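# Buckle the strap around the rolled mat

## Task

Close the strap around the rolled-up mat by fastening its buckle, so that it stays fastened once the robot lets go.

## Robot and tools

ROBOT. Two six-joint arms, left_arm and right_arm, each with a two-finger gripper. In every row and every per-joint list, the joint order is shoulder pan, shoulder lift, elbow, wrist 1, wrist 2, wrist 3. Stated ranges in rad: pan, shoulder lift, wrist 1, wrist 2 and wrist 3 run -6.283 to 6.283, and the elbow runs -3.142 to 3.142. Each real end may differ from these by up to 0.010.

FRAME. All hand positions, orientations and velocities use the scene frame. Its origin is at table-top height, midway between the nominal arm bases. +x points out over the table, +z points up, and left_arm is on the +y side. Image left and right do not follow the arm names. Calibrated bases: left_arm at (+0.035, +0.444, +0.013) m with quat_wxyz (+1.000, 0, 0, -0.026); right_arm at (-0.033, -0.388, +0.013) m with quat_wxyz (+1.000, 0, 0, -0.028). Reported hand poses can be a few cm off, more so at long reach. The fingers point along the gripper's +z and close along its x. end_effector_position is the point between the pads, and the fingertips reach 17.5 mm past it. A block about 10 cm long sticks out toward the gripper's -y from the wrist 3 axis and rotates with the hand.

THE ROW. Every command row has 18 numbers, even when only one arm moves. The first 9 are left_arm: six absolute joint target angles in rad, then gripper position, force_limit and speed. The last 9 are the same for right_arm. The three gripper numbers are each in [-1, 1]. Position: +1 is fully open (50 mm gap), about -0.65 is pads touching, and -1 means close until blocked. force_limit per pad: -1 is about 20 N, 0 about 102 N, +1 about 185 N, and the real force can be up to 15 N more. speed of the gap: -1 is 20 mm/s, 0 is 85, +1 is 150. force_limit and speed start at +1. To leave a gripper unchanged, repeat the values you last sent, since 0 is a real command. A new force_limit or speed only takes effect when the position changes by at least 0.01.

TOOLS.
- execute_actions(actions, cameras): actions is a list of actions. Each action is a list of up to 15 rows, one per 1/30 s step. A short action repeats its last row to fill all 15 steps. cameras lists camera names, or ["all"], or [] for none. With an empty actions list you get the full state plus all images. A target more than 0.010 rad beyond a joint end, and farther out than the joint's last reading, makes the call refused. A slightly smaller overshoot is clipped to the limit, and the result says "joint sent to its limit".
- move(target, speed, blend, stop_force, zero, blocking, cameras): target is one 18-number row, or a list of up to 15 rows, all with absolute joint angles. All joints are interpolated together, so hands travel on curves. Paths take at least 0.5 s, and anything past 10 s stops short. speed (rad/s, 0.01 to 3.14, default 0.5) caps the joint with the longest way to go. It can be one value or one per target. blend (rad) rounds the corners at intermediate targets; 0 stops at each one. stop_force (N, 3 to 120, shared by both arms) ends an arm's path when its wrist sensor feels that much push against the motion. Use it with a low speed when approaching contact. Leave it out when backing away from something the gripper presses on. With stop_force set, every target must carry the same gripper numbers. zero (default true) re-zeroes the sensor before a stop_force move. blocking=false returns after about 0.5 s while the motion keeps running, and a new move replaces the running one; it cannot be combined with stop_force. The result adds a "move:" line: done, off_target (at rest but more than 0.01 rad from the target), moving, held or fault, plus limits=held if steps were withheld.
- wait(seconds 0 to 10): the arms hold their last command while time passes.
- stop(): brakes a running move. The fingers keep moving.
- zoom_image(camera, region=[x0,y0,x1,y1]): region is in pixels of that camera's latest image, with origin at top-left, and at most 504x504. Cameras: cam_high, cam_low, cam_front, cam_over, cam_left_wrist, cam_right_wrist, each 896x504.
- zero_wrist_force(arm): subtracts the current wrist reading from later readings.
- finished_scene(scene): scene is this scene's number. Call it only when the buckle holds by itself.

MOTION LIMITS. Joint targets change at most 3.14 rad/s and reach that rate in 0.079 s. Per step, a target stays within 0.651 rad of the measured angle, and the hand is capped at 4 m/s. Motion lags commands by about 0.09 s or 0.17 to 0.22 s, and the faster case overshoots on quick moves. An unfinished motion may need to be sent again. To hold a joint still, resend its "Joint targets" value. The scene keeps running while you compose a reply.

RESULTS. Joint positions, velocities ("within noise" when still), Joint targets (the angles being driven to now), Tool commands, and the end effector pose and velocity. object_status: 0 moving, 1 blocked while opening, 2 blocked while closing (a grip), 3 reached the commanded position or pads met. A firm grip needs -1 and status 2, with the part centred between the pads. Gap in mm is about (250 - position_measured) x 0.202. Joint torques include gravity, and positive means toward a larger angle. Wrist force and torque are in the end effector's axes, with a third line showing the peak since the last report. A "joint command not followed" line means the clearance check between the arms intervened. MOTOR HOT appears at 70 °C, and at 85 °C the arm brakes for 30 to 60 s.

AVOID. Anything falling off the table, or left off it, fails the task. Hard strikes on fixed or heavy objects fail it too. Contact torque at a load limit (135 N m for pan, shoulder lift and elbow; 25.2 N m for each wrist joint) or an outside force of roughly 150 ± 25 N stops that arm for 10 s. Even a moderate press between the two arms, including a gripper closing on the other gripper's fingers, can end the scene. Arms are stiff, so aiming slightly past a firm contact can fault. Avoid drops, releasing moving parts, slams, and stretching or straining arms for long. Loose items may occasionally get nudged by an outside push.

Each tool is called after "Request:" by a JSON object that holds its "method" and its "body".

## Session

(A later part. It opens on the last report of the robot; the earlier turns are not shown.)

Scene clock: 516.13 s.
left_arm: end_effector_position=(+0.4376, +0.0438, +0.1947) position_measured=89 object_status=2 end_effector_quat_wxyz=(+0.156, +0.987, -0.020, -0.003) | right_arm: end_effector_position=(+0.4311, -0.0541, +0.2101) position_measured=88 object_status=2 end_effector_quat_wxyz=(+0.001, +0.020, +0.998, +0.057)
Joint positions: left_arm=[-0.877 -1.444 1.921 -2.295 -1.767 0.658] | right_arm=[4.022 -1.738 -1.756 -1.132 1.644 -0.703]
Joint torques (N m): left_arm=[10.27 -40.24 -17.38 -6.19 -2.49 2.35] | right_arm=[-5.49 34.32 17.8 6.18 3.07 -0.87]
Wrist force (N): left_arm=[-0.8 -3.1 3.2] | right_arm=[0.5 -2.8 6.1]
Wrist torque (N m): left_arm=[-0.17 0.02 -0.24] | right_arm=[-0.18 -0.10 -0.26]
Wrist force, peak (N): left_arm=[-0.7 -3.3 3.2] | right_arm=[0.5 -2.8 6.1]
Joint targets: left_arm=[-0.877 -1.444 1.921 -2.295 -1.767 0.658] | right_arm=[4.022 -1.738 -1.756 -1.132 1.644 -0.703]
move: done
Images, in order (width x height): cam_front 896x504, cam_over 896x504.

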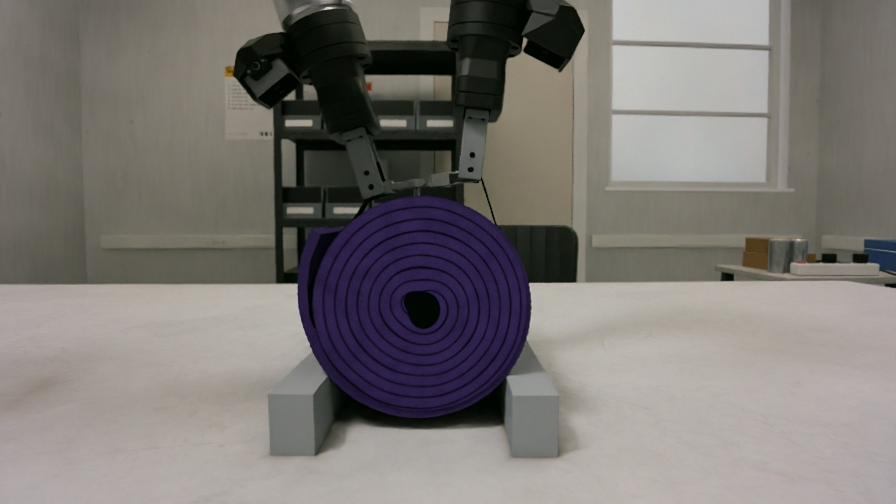

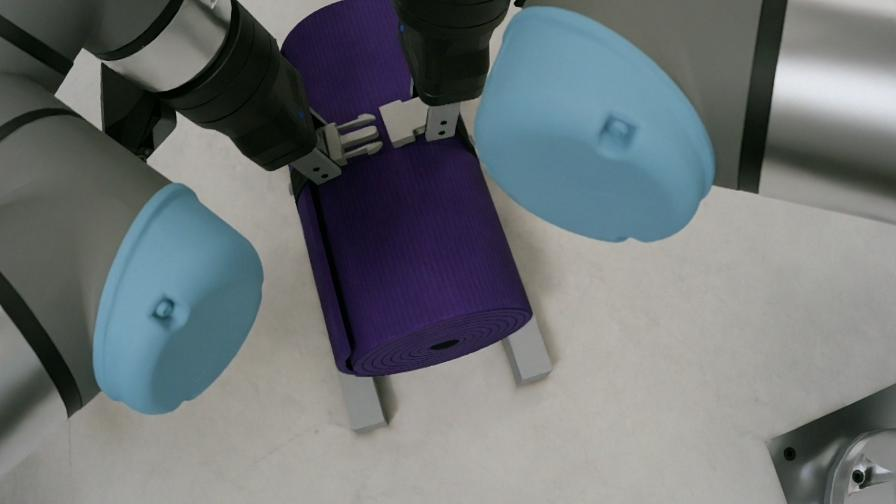

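Request:
{"method": "move", "body": {"target": [-0.8770,-1.4437,1.9206,-2.2947,-1.7668,0.6576,-1,0,-1,4.0326,-1.7513,-1.7438,-1.1302,1.6435,-0.6927,-1,0,-1], "speed": 0.03, "stop_force": 8, "cameras": ["cam_front","cam_over"]}}

Request:
{"method": "zoom_image", "body": {"camera": "cam_front", "region": [370, 150, 490, 210]}}

Request:
{"method": "zoom_image", "body": {"camera": "cam_over", "region": [300, 80, 470, 180]}}

Scene clock: 535.17 s.
left_arm: end_effector_position=(+0.4376, +0.0438, +0.1947) position_measured=89 object_status=2 end_effector_quat_wxyz=(+0.156, +0.987, -0.020, -0.003) | right_arm: end_effector_position=(+0.4316, -0.0452, +0.2088) position_measured=88 object_status=2 end_effector_quat_wxyz=(+0.001, +0.020, +0.998, +0.057)
Joint positions: left_arm=[-0.877 -1.444 1.921 -2.295 -1.767 0.658] | right_arm=[4.033 -1.751 -1.744 -1.13 1.643 -0.693]
Joint torques (N m): left_arm=[10.47 -41.01 -18.01 -6.1 -2.59 2.48] | right_arm=[-6.61 43.93 17.94 3.48 -0.67 -0.78]
Wrist force (N): left_arm=[-0.7 -3.1 2.8] | right_arm=[0.8 -3.9 5.7]
Wrist torque (N m): left_arm=[-0.16 -0.01 -0.23] | right_arm=[-0.22 -0.13 -0.26]
Wrist force, peak (N): left_arm=[-0.4 -3.3 3.4] | right_arm=[0.7 -4.0 6.2]
Joint targets: left_arm=[-0.877 -1.444 1.921 -2.295 -1.767 0.658] | right_arm=[4.033 -1.751 -1.744 -1.130 1.643 -0.693]
move: done
Images, in order (width x height): cam_front 896x504, cam_over 896x504.

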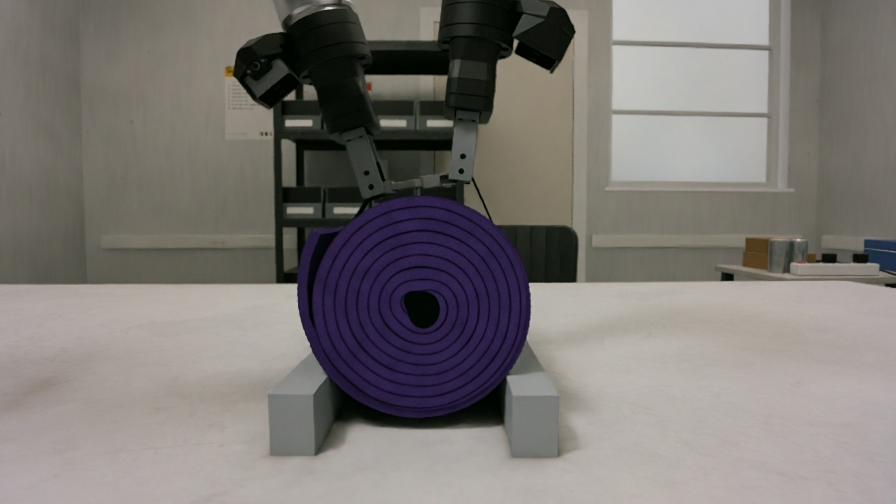

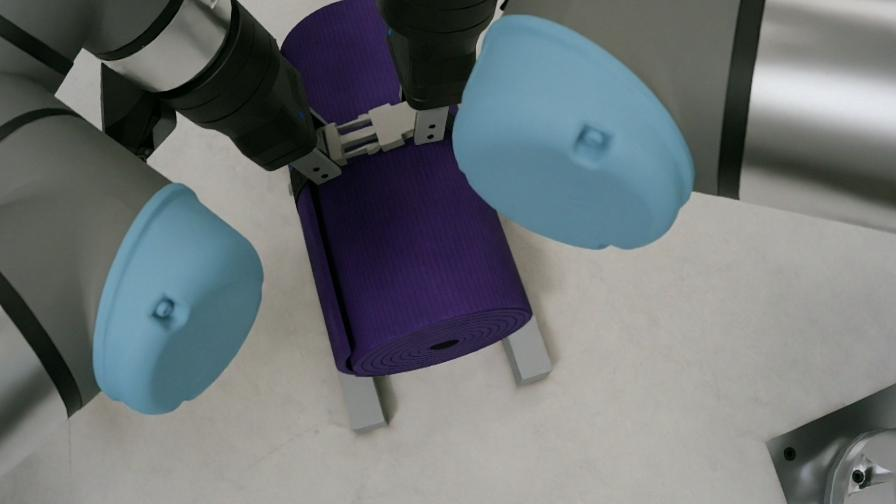

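Scaled by 4.200.

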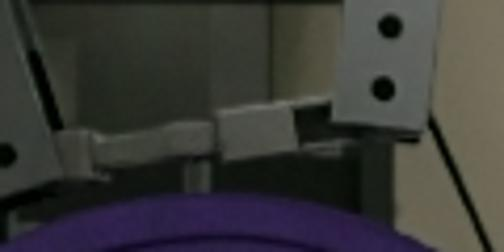

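Scaled by 2.965.

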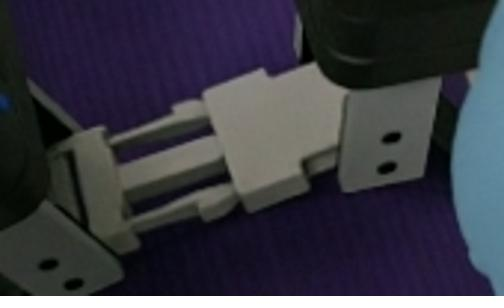

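Request:
{"method": "move", "body": {"target": [[-0.8770,-1.4437,1.9206,-2.2947,-1.7668,0.6576,-1,0,-1,4.0360,-1.7558,-1.7396,-1.1297,1.6432,-0.6493,-1,0,-1],[-0.8770,-1.4437,1.9206,-2.2947,-1.7668,0.6576,-1,0,-1,4.0377,-1.7581,-1.7375,-1.1294,1.6430,-0.7276,-1,0,-1],[-0.8770,-1.4437,1.9206,-2.2947,-1.7668,0.6576,-1,0,-1,4.0395,-1.7604,-1.7354,-1.1291,1.6429,-0.6459,-1,0,-1],[-0.8770,-1.4437,1.9206,-2.2947,-1.7668,0.6576,-1,0,-1,4.0412,-1.7627,-1.7333,-1.1288,1.6427,-0.7242,-1,0,-1],[-0.8770,-1.4437,1.9206,-2.2947,-1.7668,0.6576,-1,0,-1,4.0429,-1.7650,-1.7311,-1.1286,1.6426,-0.6425,-1,0,-1],[-0.8770,-1.4437,1.9206,-2.2947,-1.7668,0.6576,-1,0,-1,4.0429,-1.7650,-1.7311,-1.1286,1.6426,-0.6825,-1,0,-1]], "speed": 0.06, "stop_force": 45, "cameras": ["cam_front","cam_over"]}}

Request:
{"method": "zoom_image", "body": {"camera": "cam_front", "region": [370, 150, 490, 210]}}

Request:
{"method": "zoom_image", "body": {"camera": "cam_over", "region": [300, 80, 470, 180]}}

Scene clock: 551.03 s.
left_arm: end_effector_position=(+0.4376, +0.0438, +0.1947) position_measured=89 object_status=2 end_effector_quat_wxyz=(+0.156, +0.987, -0.020, -0.003) | right_arm: end_effector_position=(+0.4321, -0.0363, +0.2074) position_measured=88 object_status=2 end_effector_quat_wxyz=(+0.001, +0.020, +0.998, +0.057)
Joint positions: left_arm=[-0.877 -1.444 1.921 -2.295 -1.767 0.658] | right_arm=[4.043 -1.765 -1.731 -1.129 1.643 -0.682]
Joint torques (N m): left_arm=[-4.37 -40.62 -28.96 -5.26 -2.42 1.97] | right_arm=[-2.29 29.39 31.65 3.73 -1.19 1.11]
Wrist force (N): left_arm=[-4.0 -6.3 2.3] | right_arm=[-1.5 -7.6 3.4]
Wrist torque (N m): left_arm=[-0.15 0.42 -0.29] | right_arm=[-0.26 0.15 0.23]
Wrist force, peak (N): left_arm=[-4.9 -26.6 -0.1] | right_arm=[-3.5 -26.8 -0.3]
Joint targets: left_arm=[-0.877 -1.444 1.921 -2.295 -1.767 0.658] | right_arm=[4.043 -1.765 -1.731 -1.129 1.643 -0.682]
move: done
Images, in order (width x height): cam_front 896x504, cam_over 896x504.

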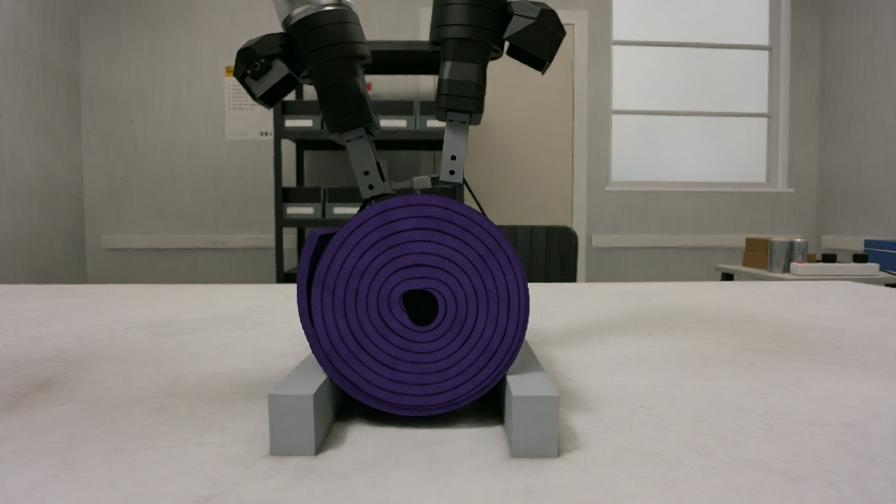

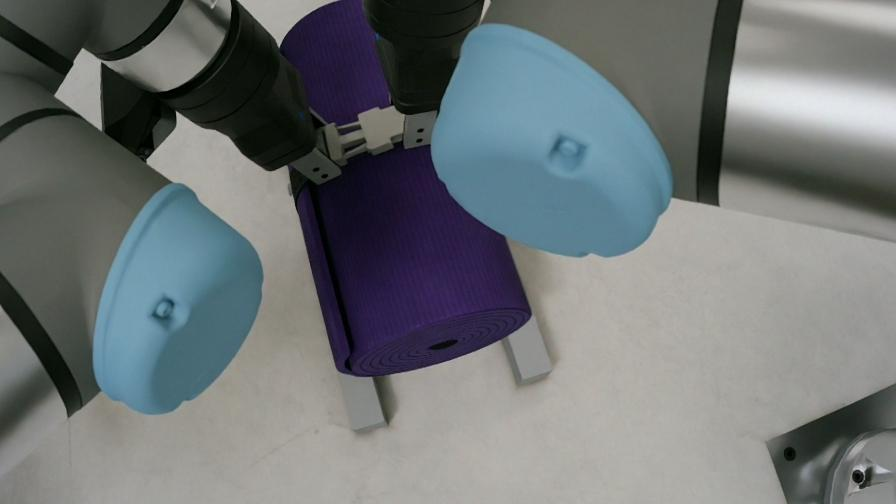

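Scaled by 4.200.

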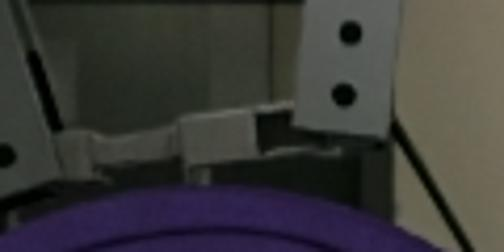

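Scaled by 2.965.

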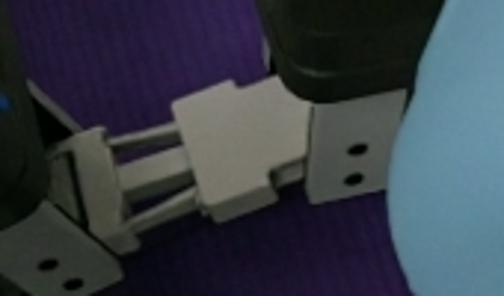

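Request:
{"method": "move", "body": {"target": [[-0.8770,-1.4437,1.9206,-2.2947,-1.7668,0.6576,-1,0,-1,4.0458,-1.7688,-1.7276,-1.1281,1.6424,-0.6496,-1,0,-1],[-0.8770,-1.4437,1.9206,-2.2947,-1.7668,0.6576,-1,0,-1,4.0487,-1.7726,-1.7241,-1.1276,1.6421,-0.7068,-1,0,-1],[-0.8770,-1.4437,1.9206,-2.2947,-1.7668,0.6576,-1,0,-1,4.0515,-1.7764,-1.7205,-1.1272,1.6419,-0.6439,-1,0,-1],[-0.8770,-1.4437,1.9206,-2.2947,-1.7668,0.6576,-1,0,-1,4.0544,-1.7802,-1.7170,-1.1267,1.6416,-0.7011,-1,0,-1],[-0.8770,-1.4437,1.9206,-2.2947,-1.7668,0.6576,-1,0,-1,4.0573,-1.7840,-1.7135,-1.1262,1.6414,-0.6382,-1,0,-1],[-0.8770,-1.4437,1.9206,-2.2947,-1.7668,0.6576,-1,0,-1,4.0590,-1.7862,-1.7114,-1.1259,1.6412,-0.6965,-1,0,-1],[-0.8770,-1.4437,1.9206,-2.2947,-1.7668,0.6576,-1,0,-1,4.0590,-1.7862,-1.7114,-1.1259,1.6412,-0.6665,-1,0,-1]], "speed": 0.06, "stop_force": 35, "cameras": ["cam_front","cam_over","cam_right_wrist"]}}

Request:
{"method": "zoom_image", "body": {"camera": "cam_front", "region": [370, 150, 490, 210]}}

Request:
{"method": "zoom_image", "body": {"camera": "cam_over", "region": [300, 80, 470, 180]}}

Request:
{"method": "zoom_image", "body": {"camera": "cam_right_wrist", "region": [390, 230, 570, 340]}}

Scene clock: 570.27 s.
left_arm: end_effector_position=(+0.4376, +0.0438, +0.1947) position_measured=89 object_status=2 end_effector_quat_wxyz=(+0.156, +0.987, -0.020, -0.003) | right_arm: end_effector_position=(+0.4324, -0.0223, +0.2051) position_measured=88 object_status=2 end_effector_quat_wxyz=(+0.001, +0.020, +0.998, +0.057)
Joint positions: left_arm=[-0.877 -1.444 1.921 -2.295 -1.767 0.658] | right_arm=[4.059 -1.786 -1.711 -1.126 1.641 -0.666]
Joint torques (N m): left_arm=[-4.51 -40.21 -27.59 -7.87 -5.24 1.3] | right_arm=[5.07 27.39 35.96 8.35 2.97 -1.46]
Wrist force (N): left_arm=[0.0 -21.5 1.7] | right_arm=[2.3 -22.4 -2.9]
Wrist torque (N m): left_arm=[-0.24 0.26 -0.24] | right_arm=[-0.38 0.17 -0.19]
Wrist force, peak (N): left_arm=[-10.1 -39.9 -2.3] | right_arm=[-7.3 -38.6 -4.4]
Joint targets: left_arm=[-0.877 -1.444 1.921 -2.295 -1.767 0.658] | right_arm=[4.059 -1.786 -1.711 -1.126 1.641 -0.666]
move: done
Images, in order (width x height): cam_front 896x504, cam_over 896x504, cam_right_wrist 896x504.

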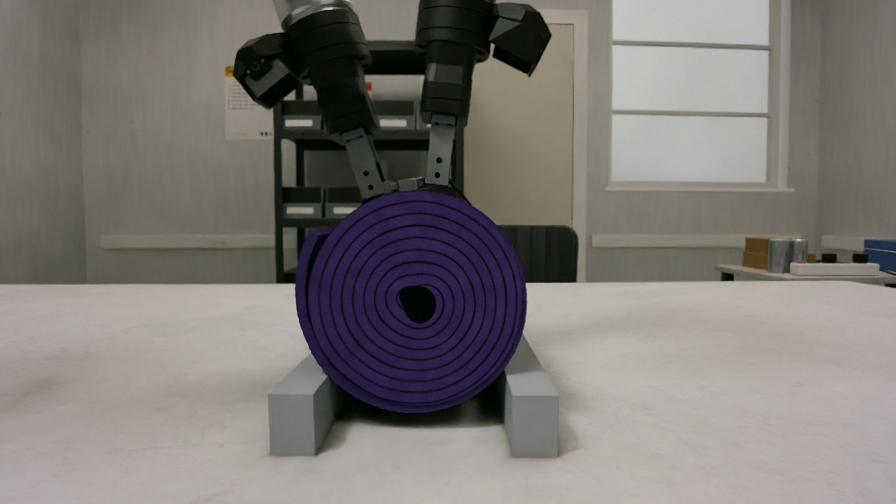

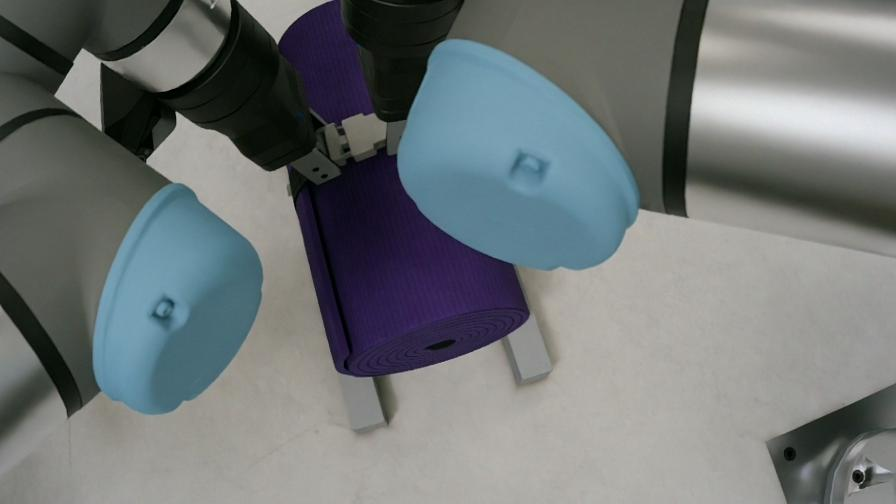

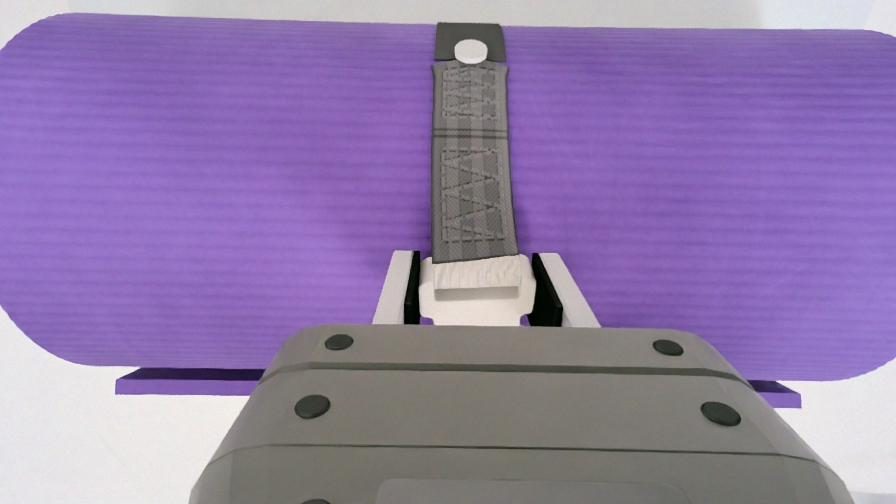

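Scaled by 4.200.

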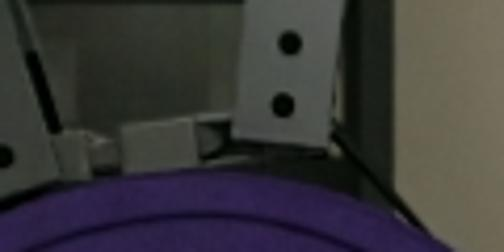

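Scaled by 2.965.

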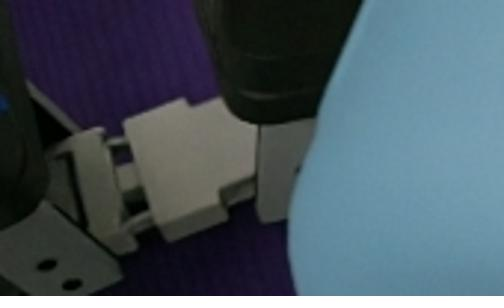

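Scaled by 2.800.

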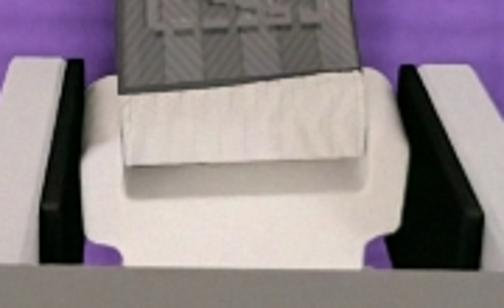

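Request:
{"method": "move", "body": {"target": [[-0.8770,-1.4437,1.9206,-2.2947,-1.7668,0.6576,-1,0,-1,4.0619,-1.7900,-1.7079,-1.1255,1.6410,-0.6337,-1,0,-1],[-0.8770,-1.4437,1.9206,-2.2947,-1.7668,0.6576,-1,0,-1,4.0648,-1.7938,-1.7043,-1.1250,1.6407,-0.6908,-1,0,-1],[-0.8770,-1.4437,1.9206,-2.2947,-1.7668,0.6576,-1,0,-1,4.0671,-1.7969,-1.7015,-1.1246,1.6405,-0.6285,-1,0,-1],[-0.8770,-1.4437,1.9206,-2.2947,-1.7668,0.6576,-1,0,-1,4.0682,-1.7984,-1.7001,-1.1245,1.6404,-0.6874,-1,0,-1],[-0.8770,-1.4437,1.9206,-2.2947,-1.7668,0.6576,-1,0,-1,4.0682,-1.7984,-1.7001,-1.1245,1.6404,-0.6574,-1,0,-1]], "speed": 0.06, "stop_force": 30, "cameras": ["cam_front","cam_over","cam_right_wrist"]}}

Request:
{"method": "zoom_image", "body": {"camera": "cam_front", "region": [370, 150, 490, 210]}}

Request:
{"method": "zoom_image", "body": {"camera": "cam_over", "region": [300, 80, 470, 180]}}

Request:
{"method": "zoom_image", "body": {"camera": "cam_right_wrist", "region": [390, 230, 570, 340]}}

Scene clock: 584.57 s.
left_arm: end_effector_position=(+0.4376, +0.0438, +0.1947) position_measured=89 object_status=2 end_effector_quat_wxyz=(+0.156, +0.987, -0.020, -0.003) | right_arm: end_effector_position=(+0.4325, -0.0143, +0.2037) position_measured=88 object_status=2 end_effector_quat_wxyz=(+0.001, +0.020, +0.998, +0.057)
Joint positions: left_arm=[-0.877 -1.444 1.921 -2.295 -1.767 0.658] | right_arm=[4.068 -1.798 -1.7 -1.124 1.64 -0.657]
Joint torques (N m): left_arm=[-26.89 -39.72 -38.21 -10.85 -9.58 0.83] | right_arm=[13.63 22.71 39.28 12.44 3.24 -1.31]
Wrist force (N): left_arm=[12.3 -45.9 1.4] | right_arm=[12.8 -43.1 -11.2]
Wrist torque (N m): left_arm=[-0.18 0.10 -0.88] | right_arm=[0.03 -0.04 -0.25]
Wrist force, peak (N): left_arm=[-8.0 -51.8 -2.7] | right_arm=[-4.5 -49.4 -10.7]
Joint targets: left_arm=[-0.877 -1.444 1.921 -2.295 -1.767 0.658] | right_arm=[4.068 -1.798 -1.700 -1.125 1.640 -0.657]
move: done
Images, in order (width x height): cam_front 896x504, cam_over 896x504, cam_right_wrist 896x504.

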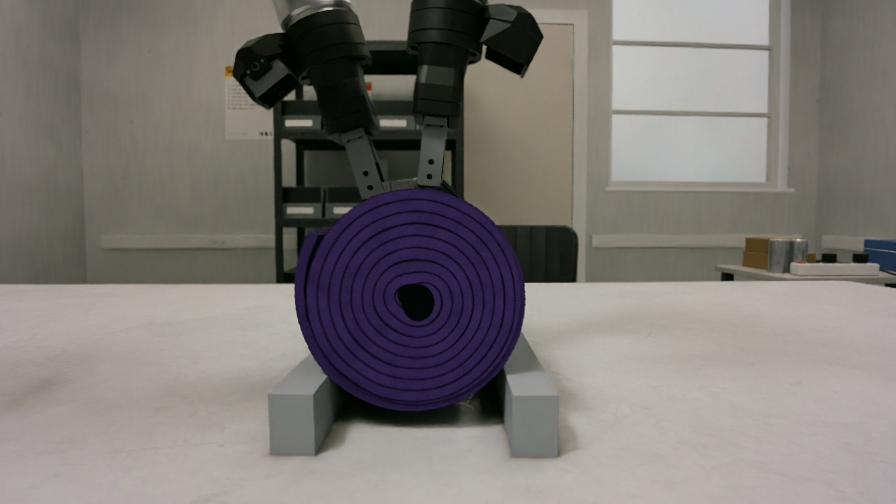

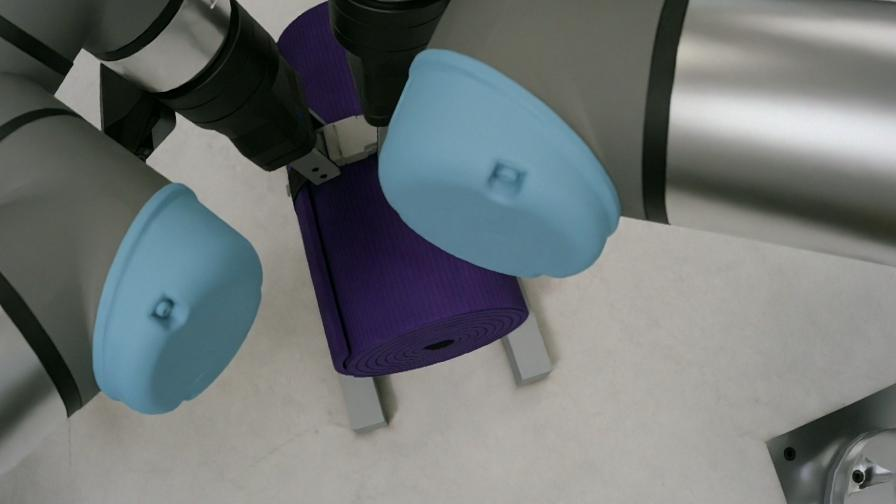

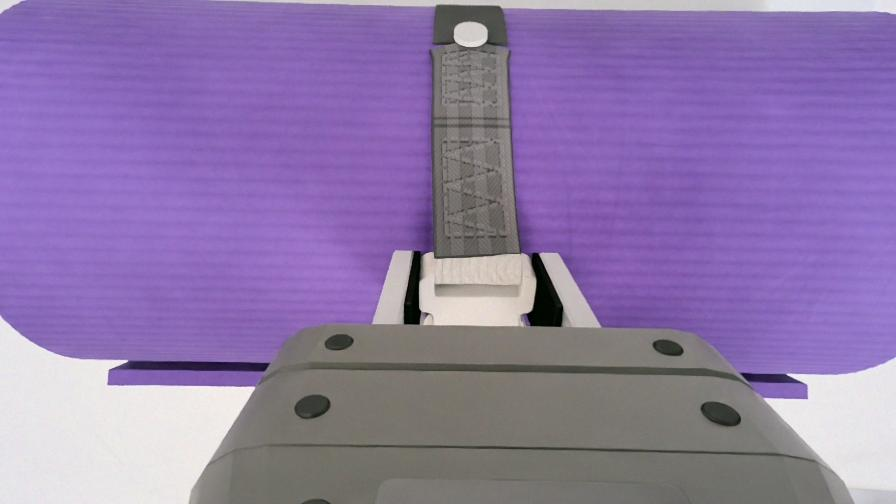

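Scaled by 4.200.

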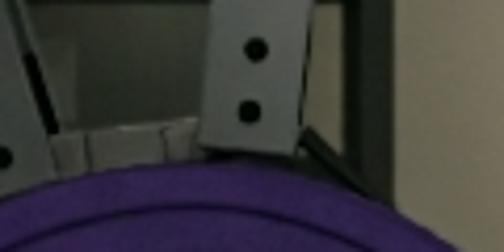

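Scaled by 2.965.

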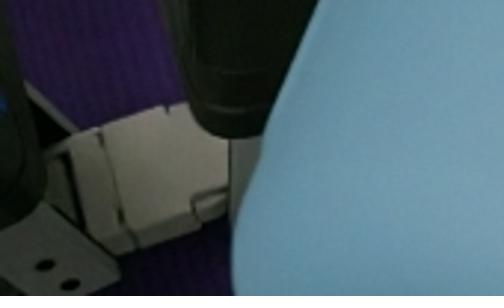

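Scaled by 2.800.

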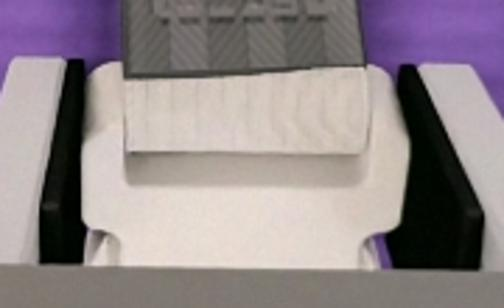

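Request:
{"method": "move", "body": {"target": [-0.8770,-1.4437,1.9206,-2.2947,-1.7668,0.6576,-1,0,-1,4.0619,-1.7900,-1.7079,-1.1255,1.6410,-0.6637,-1,0,-1], "speed": 0.02, "stop_force": 80}}

Scene clock: 587.97 s.
left_arm: end_effector_position=(+0.4376, +0.0437, +0.1948) position_measured=89 object_status=2 end_effector_quat_wxyz=(+0.157, +0.987, -0.020, -0.003) | right_arm: end_effector_position=(+0.4324, -0.0188, +0.2046) position_measured=88 object_status=2 end_effector_quat_wxyz=(+0.001, +0.020, +0.998, +0.057)
Joint positions: left_arm=[-0.877 -1.444 1.921 -2.295 -1.767 0.658] | right_arm=[4.063 -1.791 -1.707 -1.125 1.641 -0.663]
Joint torques (N m): left_arm=[25.81 -38.12 -3.03 6.34 6.59 0.53] | right_arm=[-11.13 27.13 25.03 -1.55 -8.92 1]
Wrist force (N): left_arm=[3.0 39.0 12.1] | right_arm=[4.2 36.4 11.9]
Wrist torque (N m): left_arm=[0.16 0.13 -0.83] | right_arm=[-0.28 -0.15 0.21]
Wrist force, peak (N): left_arm=[12.6 -46.1 1.7] | right_arm=[13.5 -43.1 -12.1]
Joint targets: left_arm=[-0.877 -1.444 1.921 -2.295 -1.767 0.658] | right_arm=[4.063 -1.791 -1.707 -1.125 1.641 -0.663]
move: contact (right_arm)

Request:
{"method": "move", "body": {"target": [[-0.8770,-1.4437,1.9206,-2.2947,-1.7668,0.6576,-1,0,-1,4.0645,-1.7934,-1.7047,-1.1251,1.6408,-0.6611,-1,0,-1],[-0.8770,-1.4345,1.9330,-2.3163,-1.7668,0.6576,-1,0,-1,4.0645,-1.8001,-1.7181,-1.1051,1.6408,-0.6611,-1,0,-1]], "speed": 0.02, "cameras": ["cam_front","cam_over","cam_left_wrist"]}}

Request:
{"method": "zoom_image", "body": {"camera": "cam_front", "region": [340, 140, 500, 230]}}

Scene clock: 597.20 s.
left_arm: end_effector_position=(+0.4375, +0.0439, +0.1866) position_measured=89 object_status=2 end_effector_quat_wxyz=(+0.156, +0.987, -0.020, -0.003) | right_arm: end_effector_position=(+0.4324, -0.0177, +0.1962) position_measured=88 object_status=2 end_effector_quat_wxyz=(+0.001, +0.020, +0.998, +0.057)
Joint positions: left_arm=[-0.877 -1.434 1.933 -2.316 -1.767 0.658] | right_arm=[4.065 -1.8 -1.718 -1.105 1.641 -0.661]
Joint torques (N m): left_arm=[-1.48 -31.12 -13.53 0.25 -0.11 0.15] | right_arm=[-5.13 28.19 16.61 0.63 -1.19 -0.82]
Wrist force (N): left_arm=[4.6 21.1 9.3] | right_arm=[5.9 20.5 5.2]
Wrist torque (N m): left_arm=[0.14 0.18 -0.82] | right_arm=[0.07 -0.08 0.05]
Wrist force, peak (N): left_arm=[3.2 39.1 12.7] | right_arm=[3.8 36.6 12.7]
Joint targets: left_arm=[-0.877 -1.435 1.933 -2.316 -1.767 0.658] | right_arm=[4.064 -1.800 -1.718 -1.105 1.641 -0.661]
move: done
Images, in order (width x height): cam_front 896x504, cam_over 896x504, cam_left_wrist 896x504.

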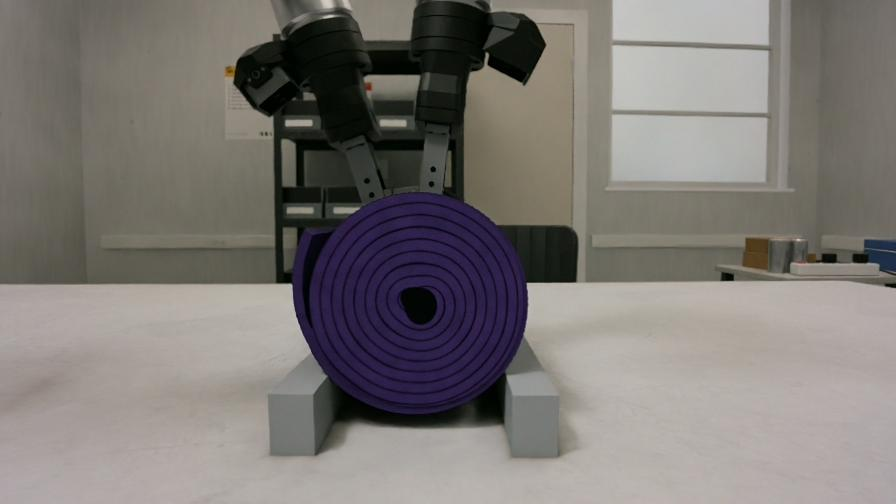

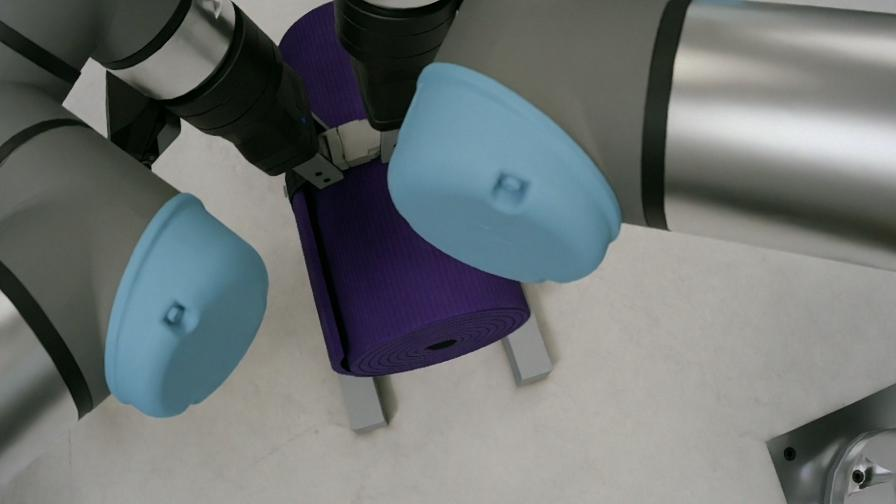

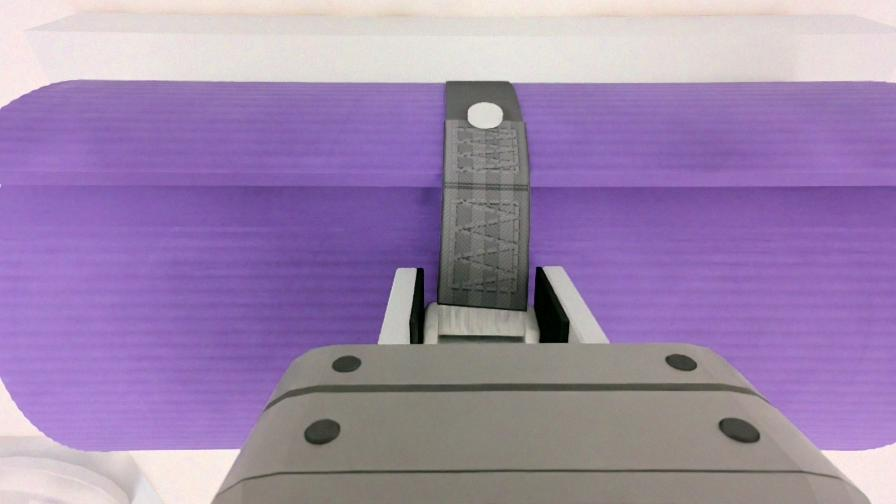

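Scaled by 3.150.

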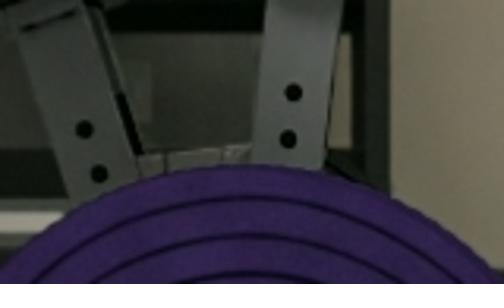

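Request:
{"method": "move", "body": {"target": [-0.8770,-1.4345,1.9330,-2.3163,-1.7668,0.6576,0.8,0,-1,4.0645,-1.8001,-1.7181,-1.1051,1.6408,-0.6611,-1,0,-1], "cameras": ["cam_front"]}}

Request:
{"method": "move", "body": {"target": [-0.8770,-1.4345,1.9330,-2.3163,-1.7668,0.6576,0.8,0,-1,4.0645,-1.8001,-1.7181,-1.1051,1.6408,-0.6611,0.8,0,-1], "cameras": ["cam_front","cam_right_wrist","cam_left_wrist"]}}

Request:
{"method": "zoom_image", "body": {"camera": "cam_right_wrist", "region": [390, 210, 570, 340]}}

Scene clock: 603.90 s.
left_arm: end_effector_position=(+0.4375, +0.0439, +0.1867) position_measured=32 object_status=0 end_effector_quat_wxyz=(+0.156, +0.987, -0.020, -0.003) | right_arm: end_effector_position=(+0.4324, -0.0177, +0.1963) position_measured=88 object_status=2 end_effector_quat_wxyz=(+0.001, +0.020, +0.998, +0.057)
Joint positions: left_arm=[-0.877 -1.434 1.933 -2.316 -1.767 0.658] | right_arm=[4.064 -1.8 -1.718 -1.105 1.641 -0.661]
Joint torques (N m): left_arm=[-1.15 -37.15 -22.03 -6.01 -1.07 -0.09] | right_arm=[0.9 43.09 28.56 6.08 -1.44 -0.93]
Wrist force (N): left_arm=[-1.2 -2.6 1.8] | right_arm=[0.2 -3.5 3.3]
Wrist torque (N m): left_arm=[-0.29 0.05 -0.23] | right_arm=[0.11 -0.03 -0.27]
Wrist force, peak (N): left_arm=[4.7 21.5 10.2] | right_arm=[5.8 21.2 4.5]
Joint targets: left_arm=[-0.877 -1.435 1.933 -2.316 -1.767 0.658] | right_arm=[4.064 -1.800 -1.718 -1.105 1.641 -0.661]
move: done
Images, in order (width x height): cam_front 896x504.

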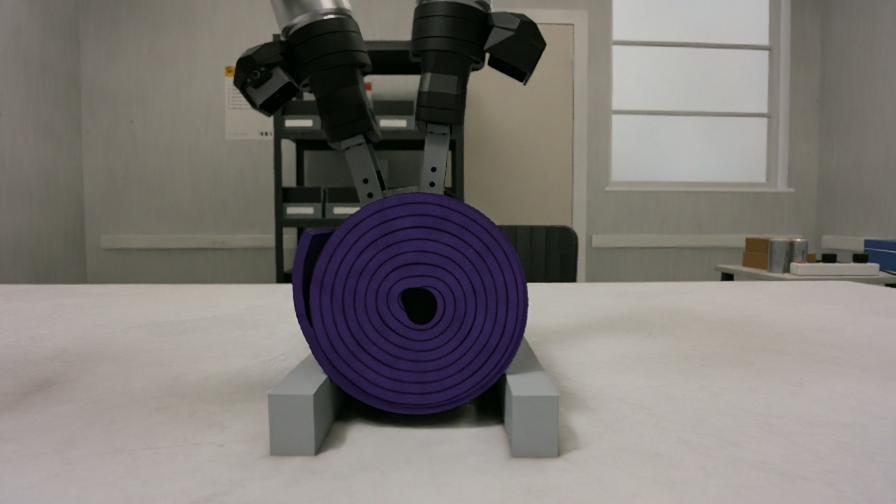

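Scene clock: 604.70 s.
left_arm: end_effector_position=(+0.4375, +0.0438, +0.1867) position_measured=32 object_status=3 end_effector_quat_wxyz=(+0.156, +0.987, -0.020, -0.003) | right_arm: end_effector_position=(+0.4324, -0.0177, +0.1963) position_measured=32 object_status=3 end_effector_quat_wxyz=(+0.001, +0.020, +0.998, +0.057)
Joint positions: left_arm=[-0.877 -1.435 1.933 -2.316 -1.767 0.658] | right_arm=[4.064 -1.8 -1.718 -1.105 1.641 -0.661]
Joint torques (N m): left_arm=[-1.51 -37.6 -21.36 -6.04 -2.33 -0.11] | right_arm=[5.9 36.38 28.38 1.97 -1.47 -0.81]
Wrist force (N): left_arm=[-1.0 -2.6 1.8] | right_arm=[0.4 2.0 -0.8]
Wrist torque (N m): left_arm=[-0.30 0.03 -0.23] | right_arm=[0.21 -0.08 -0.27]
Wrist force, peak (N): left_arm=[-1.0 -2.9 1.8] | right_arm=[-0.2 -3.5 4.0]
Joint targets: left_arm=[-0.877 -1.435 1.933 -2.316 -1.767 0.658] | right_arm=[4.064 -1.800 -1.718 -1.105 1.641 -0.661]
move: done
Images, in order (width x height): cam_front 896x504, cam_left_wrist 896x504, cam_right_wrist 896x504.

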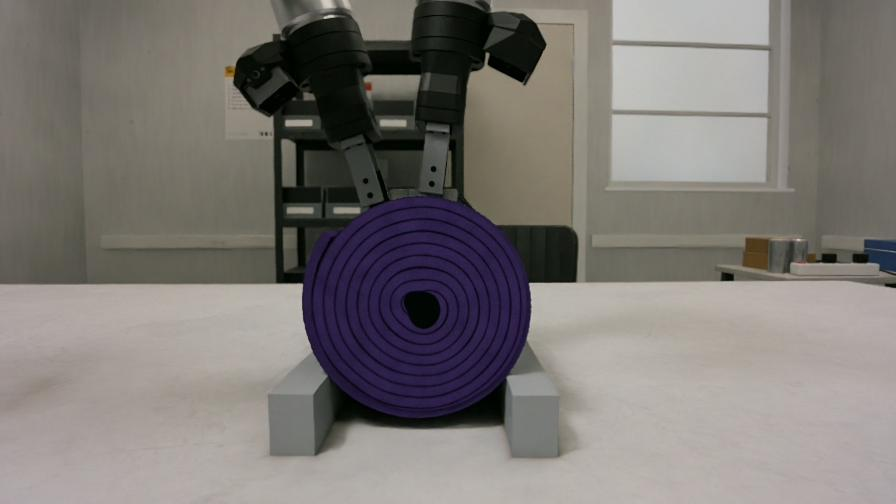

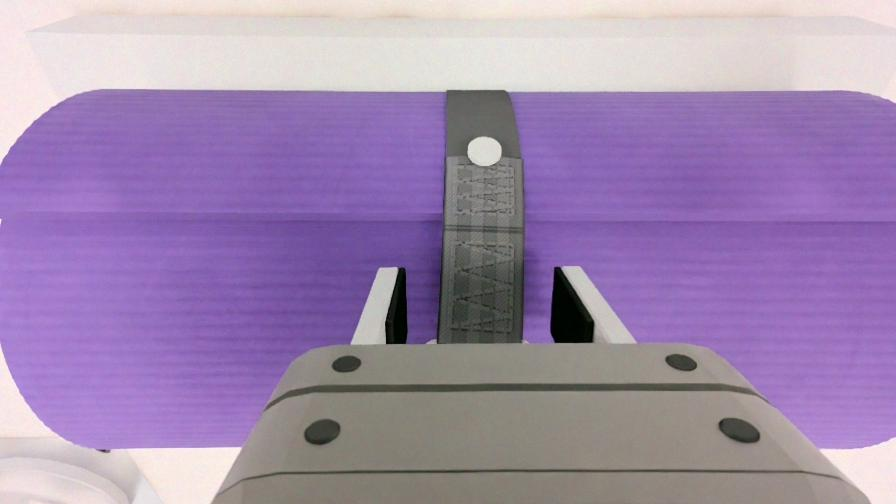

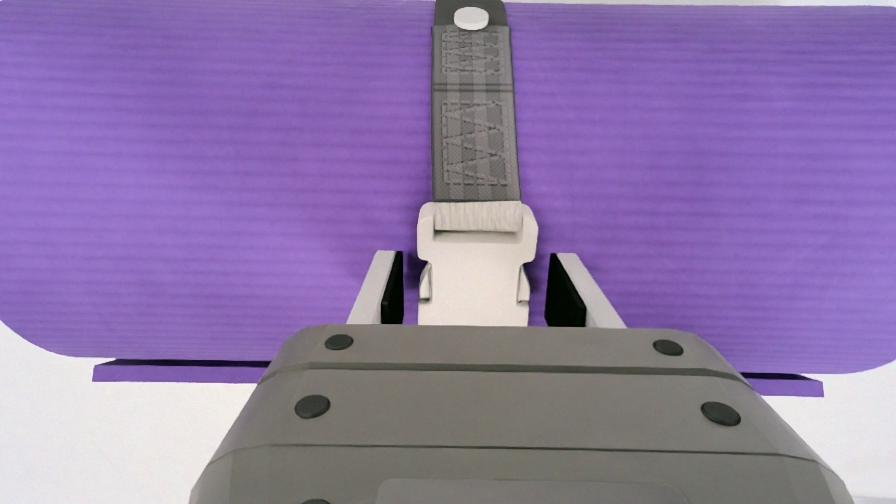

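Scaled by 2.800.

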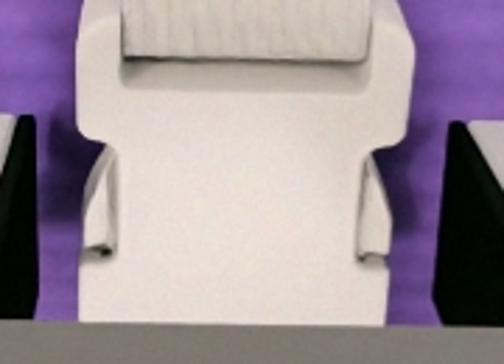

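Request:
{"method": "move", "body": {"target": [[-0.8770,-1.4895,1.8580,-2.1863,-1.7668,0.6576,0.8,0,-1,4.0645,-1.7601,-1.6381,-1.2251,1.6408,-0.6611,0.8,0,-1],[-0.8570,-1.5595,1.7580,-2.0163,-1.7668,0.6576,0.8,0,-1,4.0245,-1.7001,-1.5381,-1.3851,1.6408,-0.6611,0.8,0,-1]], "speed": 0.15, "blend": 0.02, "cameras": ["cam_front","cam_over"]}}

Request:
{"method": "zoom_image", "body": {"camera": "cam_over", "region": [270, 80, 490, 210]}}

Scene clock: 611.87 s.
left_arm: end_effector_position=(+0.4375, +0.0622, +0.3009) position_measured=32 object_status=3 end_effector_quat_wxyz=(+0.156, +0.988, -0.010, -0.002) | right_arm: end_effector_position=(+0.4359, -0.0485, +0.3104) position_measured=32 object_status=3 end_effector_quat_wxyz=(+0.002, +0.040, +0.998, +0.057)
Joint positions: left_arm=[-0.857 -1.56 1.758 -2.016 -1.767 0.658] | right_arm=[4.024 -1.7 -1.538 -1.385 1.641 -0.661]
Joint torques (N m): left_arm=[-4.89 -21.13 -19.14 -5.77 -1.85 -0.57] | right_arm=[6.73 19.51 15.43 4.69 -1.69 -0.84]
Wrist force (N): left_arm=[-0.9 -2.7 2.0] | right_arm=[0.3 2.1 -0.4]
Wrist torque (N m): left_arm=[-0.32 0.01 -0.22] | right_arm=[0.23 -0.07 -0.28]
Wrist force, peak (N): left_arm=[-1.0 -3.1 2.6] | right_arm=[0.4 2.4 -0.7]
Joint targets: left_arm=[-0.857 -1.560 1.758 -2.016 -1.767 0.658] | right_arm=[4.024 -1.700 -1.538 -1.385 1.641 -0.661]
move: done
Images, in order (width x height): cam_front 896x504, cam_over 896x504.

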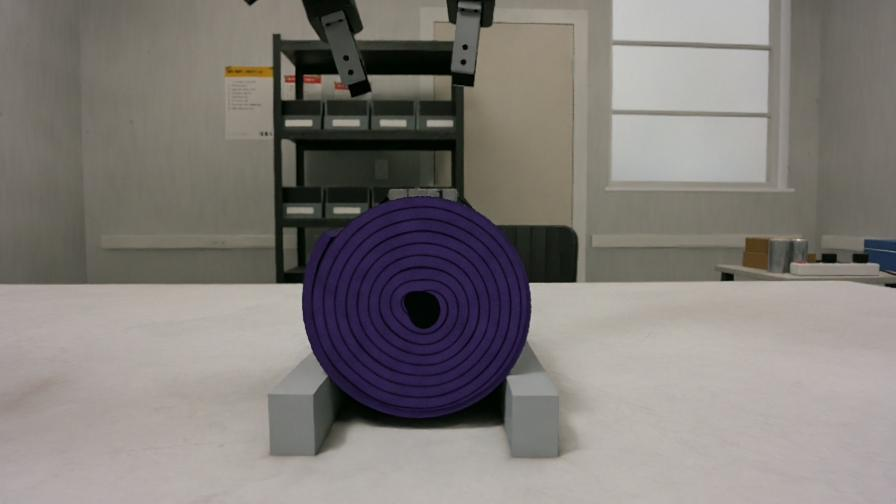

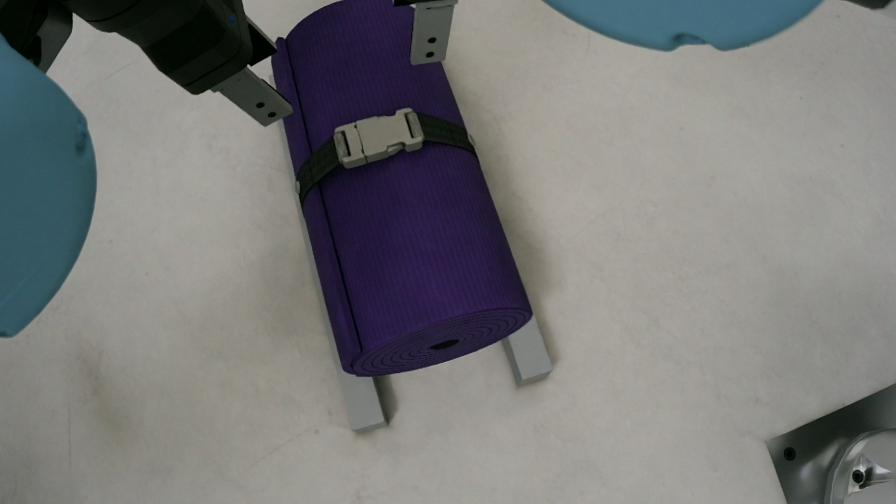

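Scaled by 2.291.

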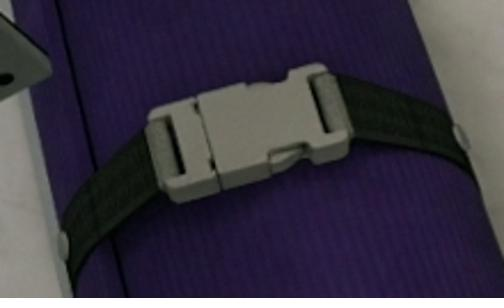

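Request:
{"method": "finished_scene", "body": {"scene": 2}}

The scene is finished: the task was done.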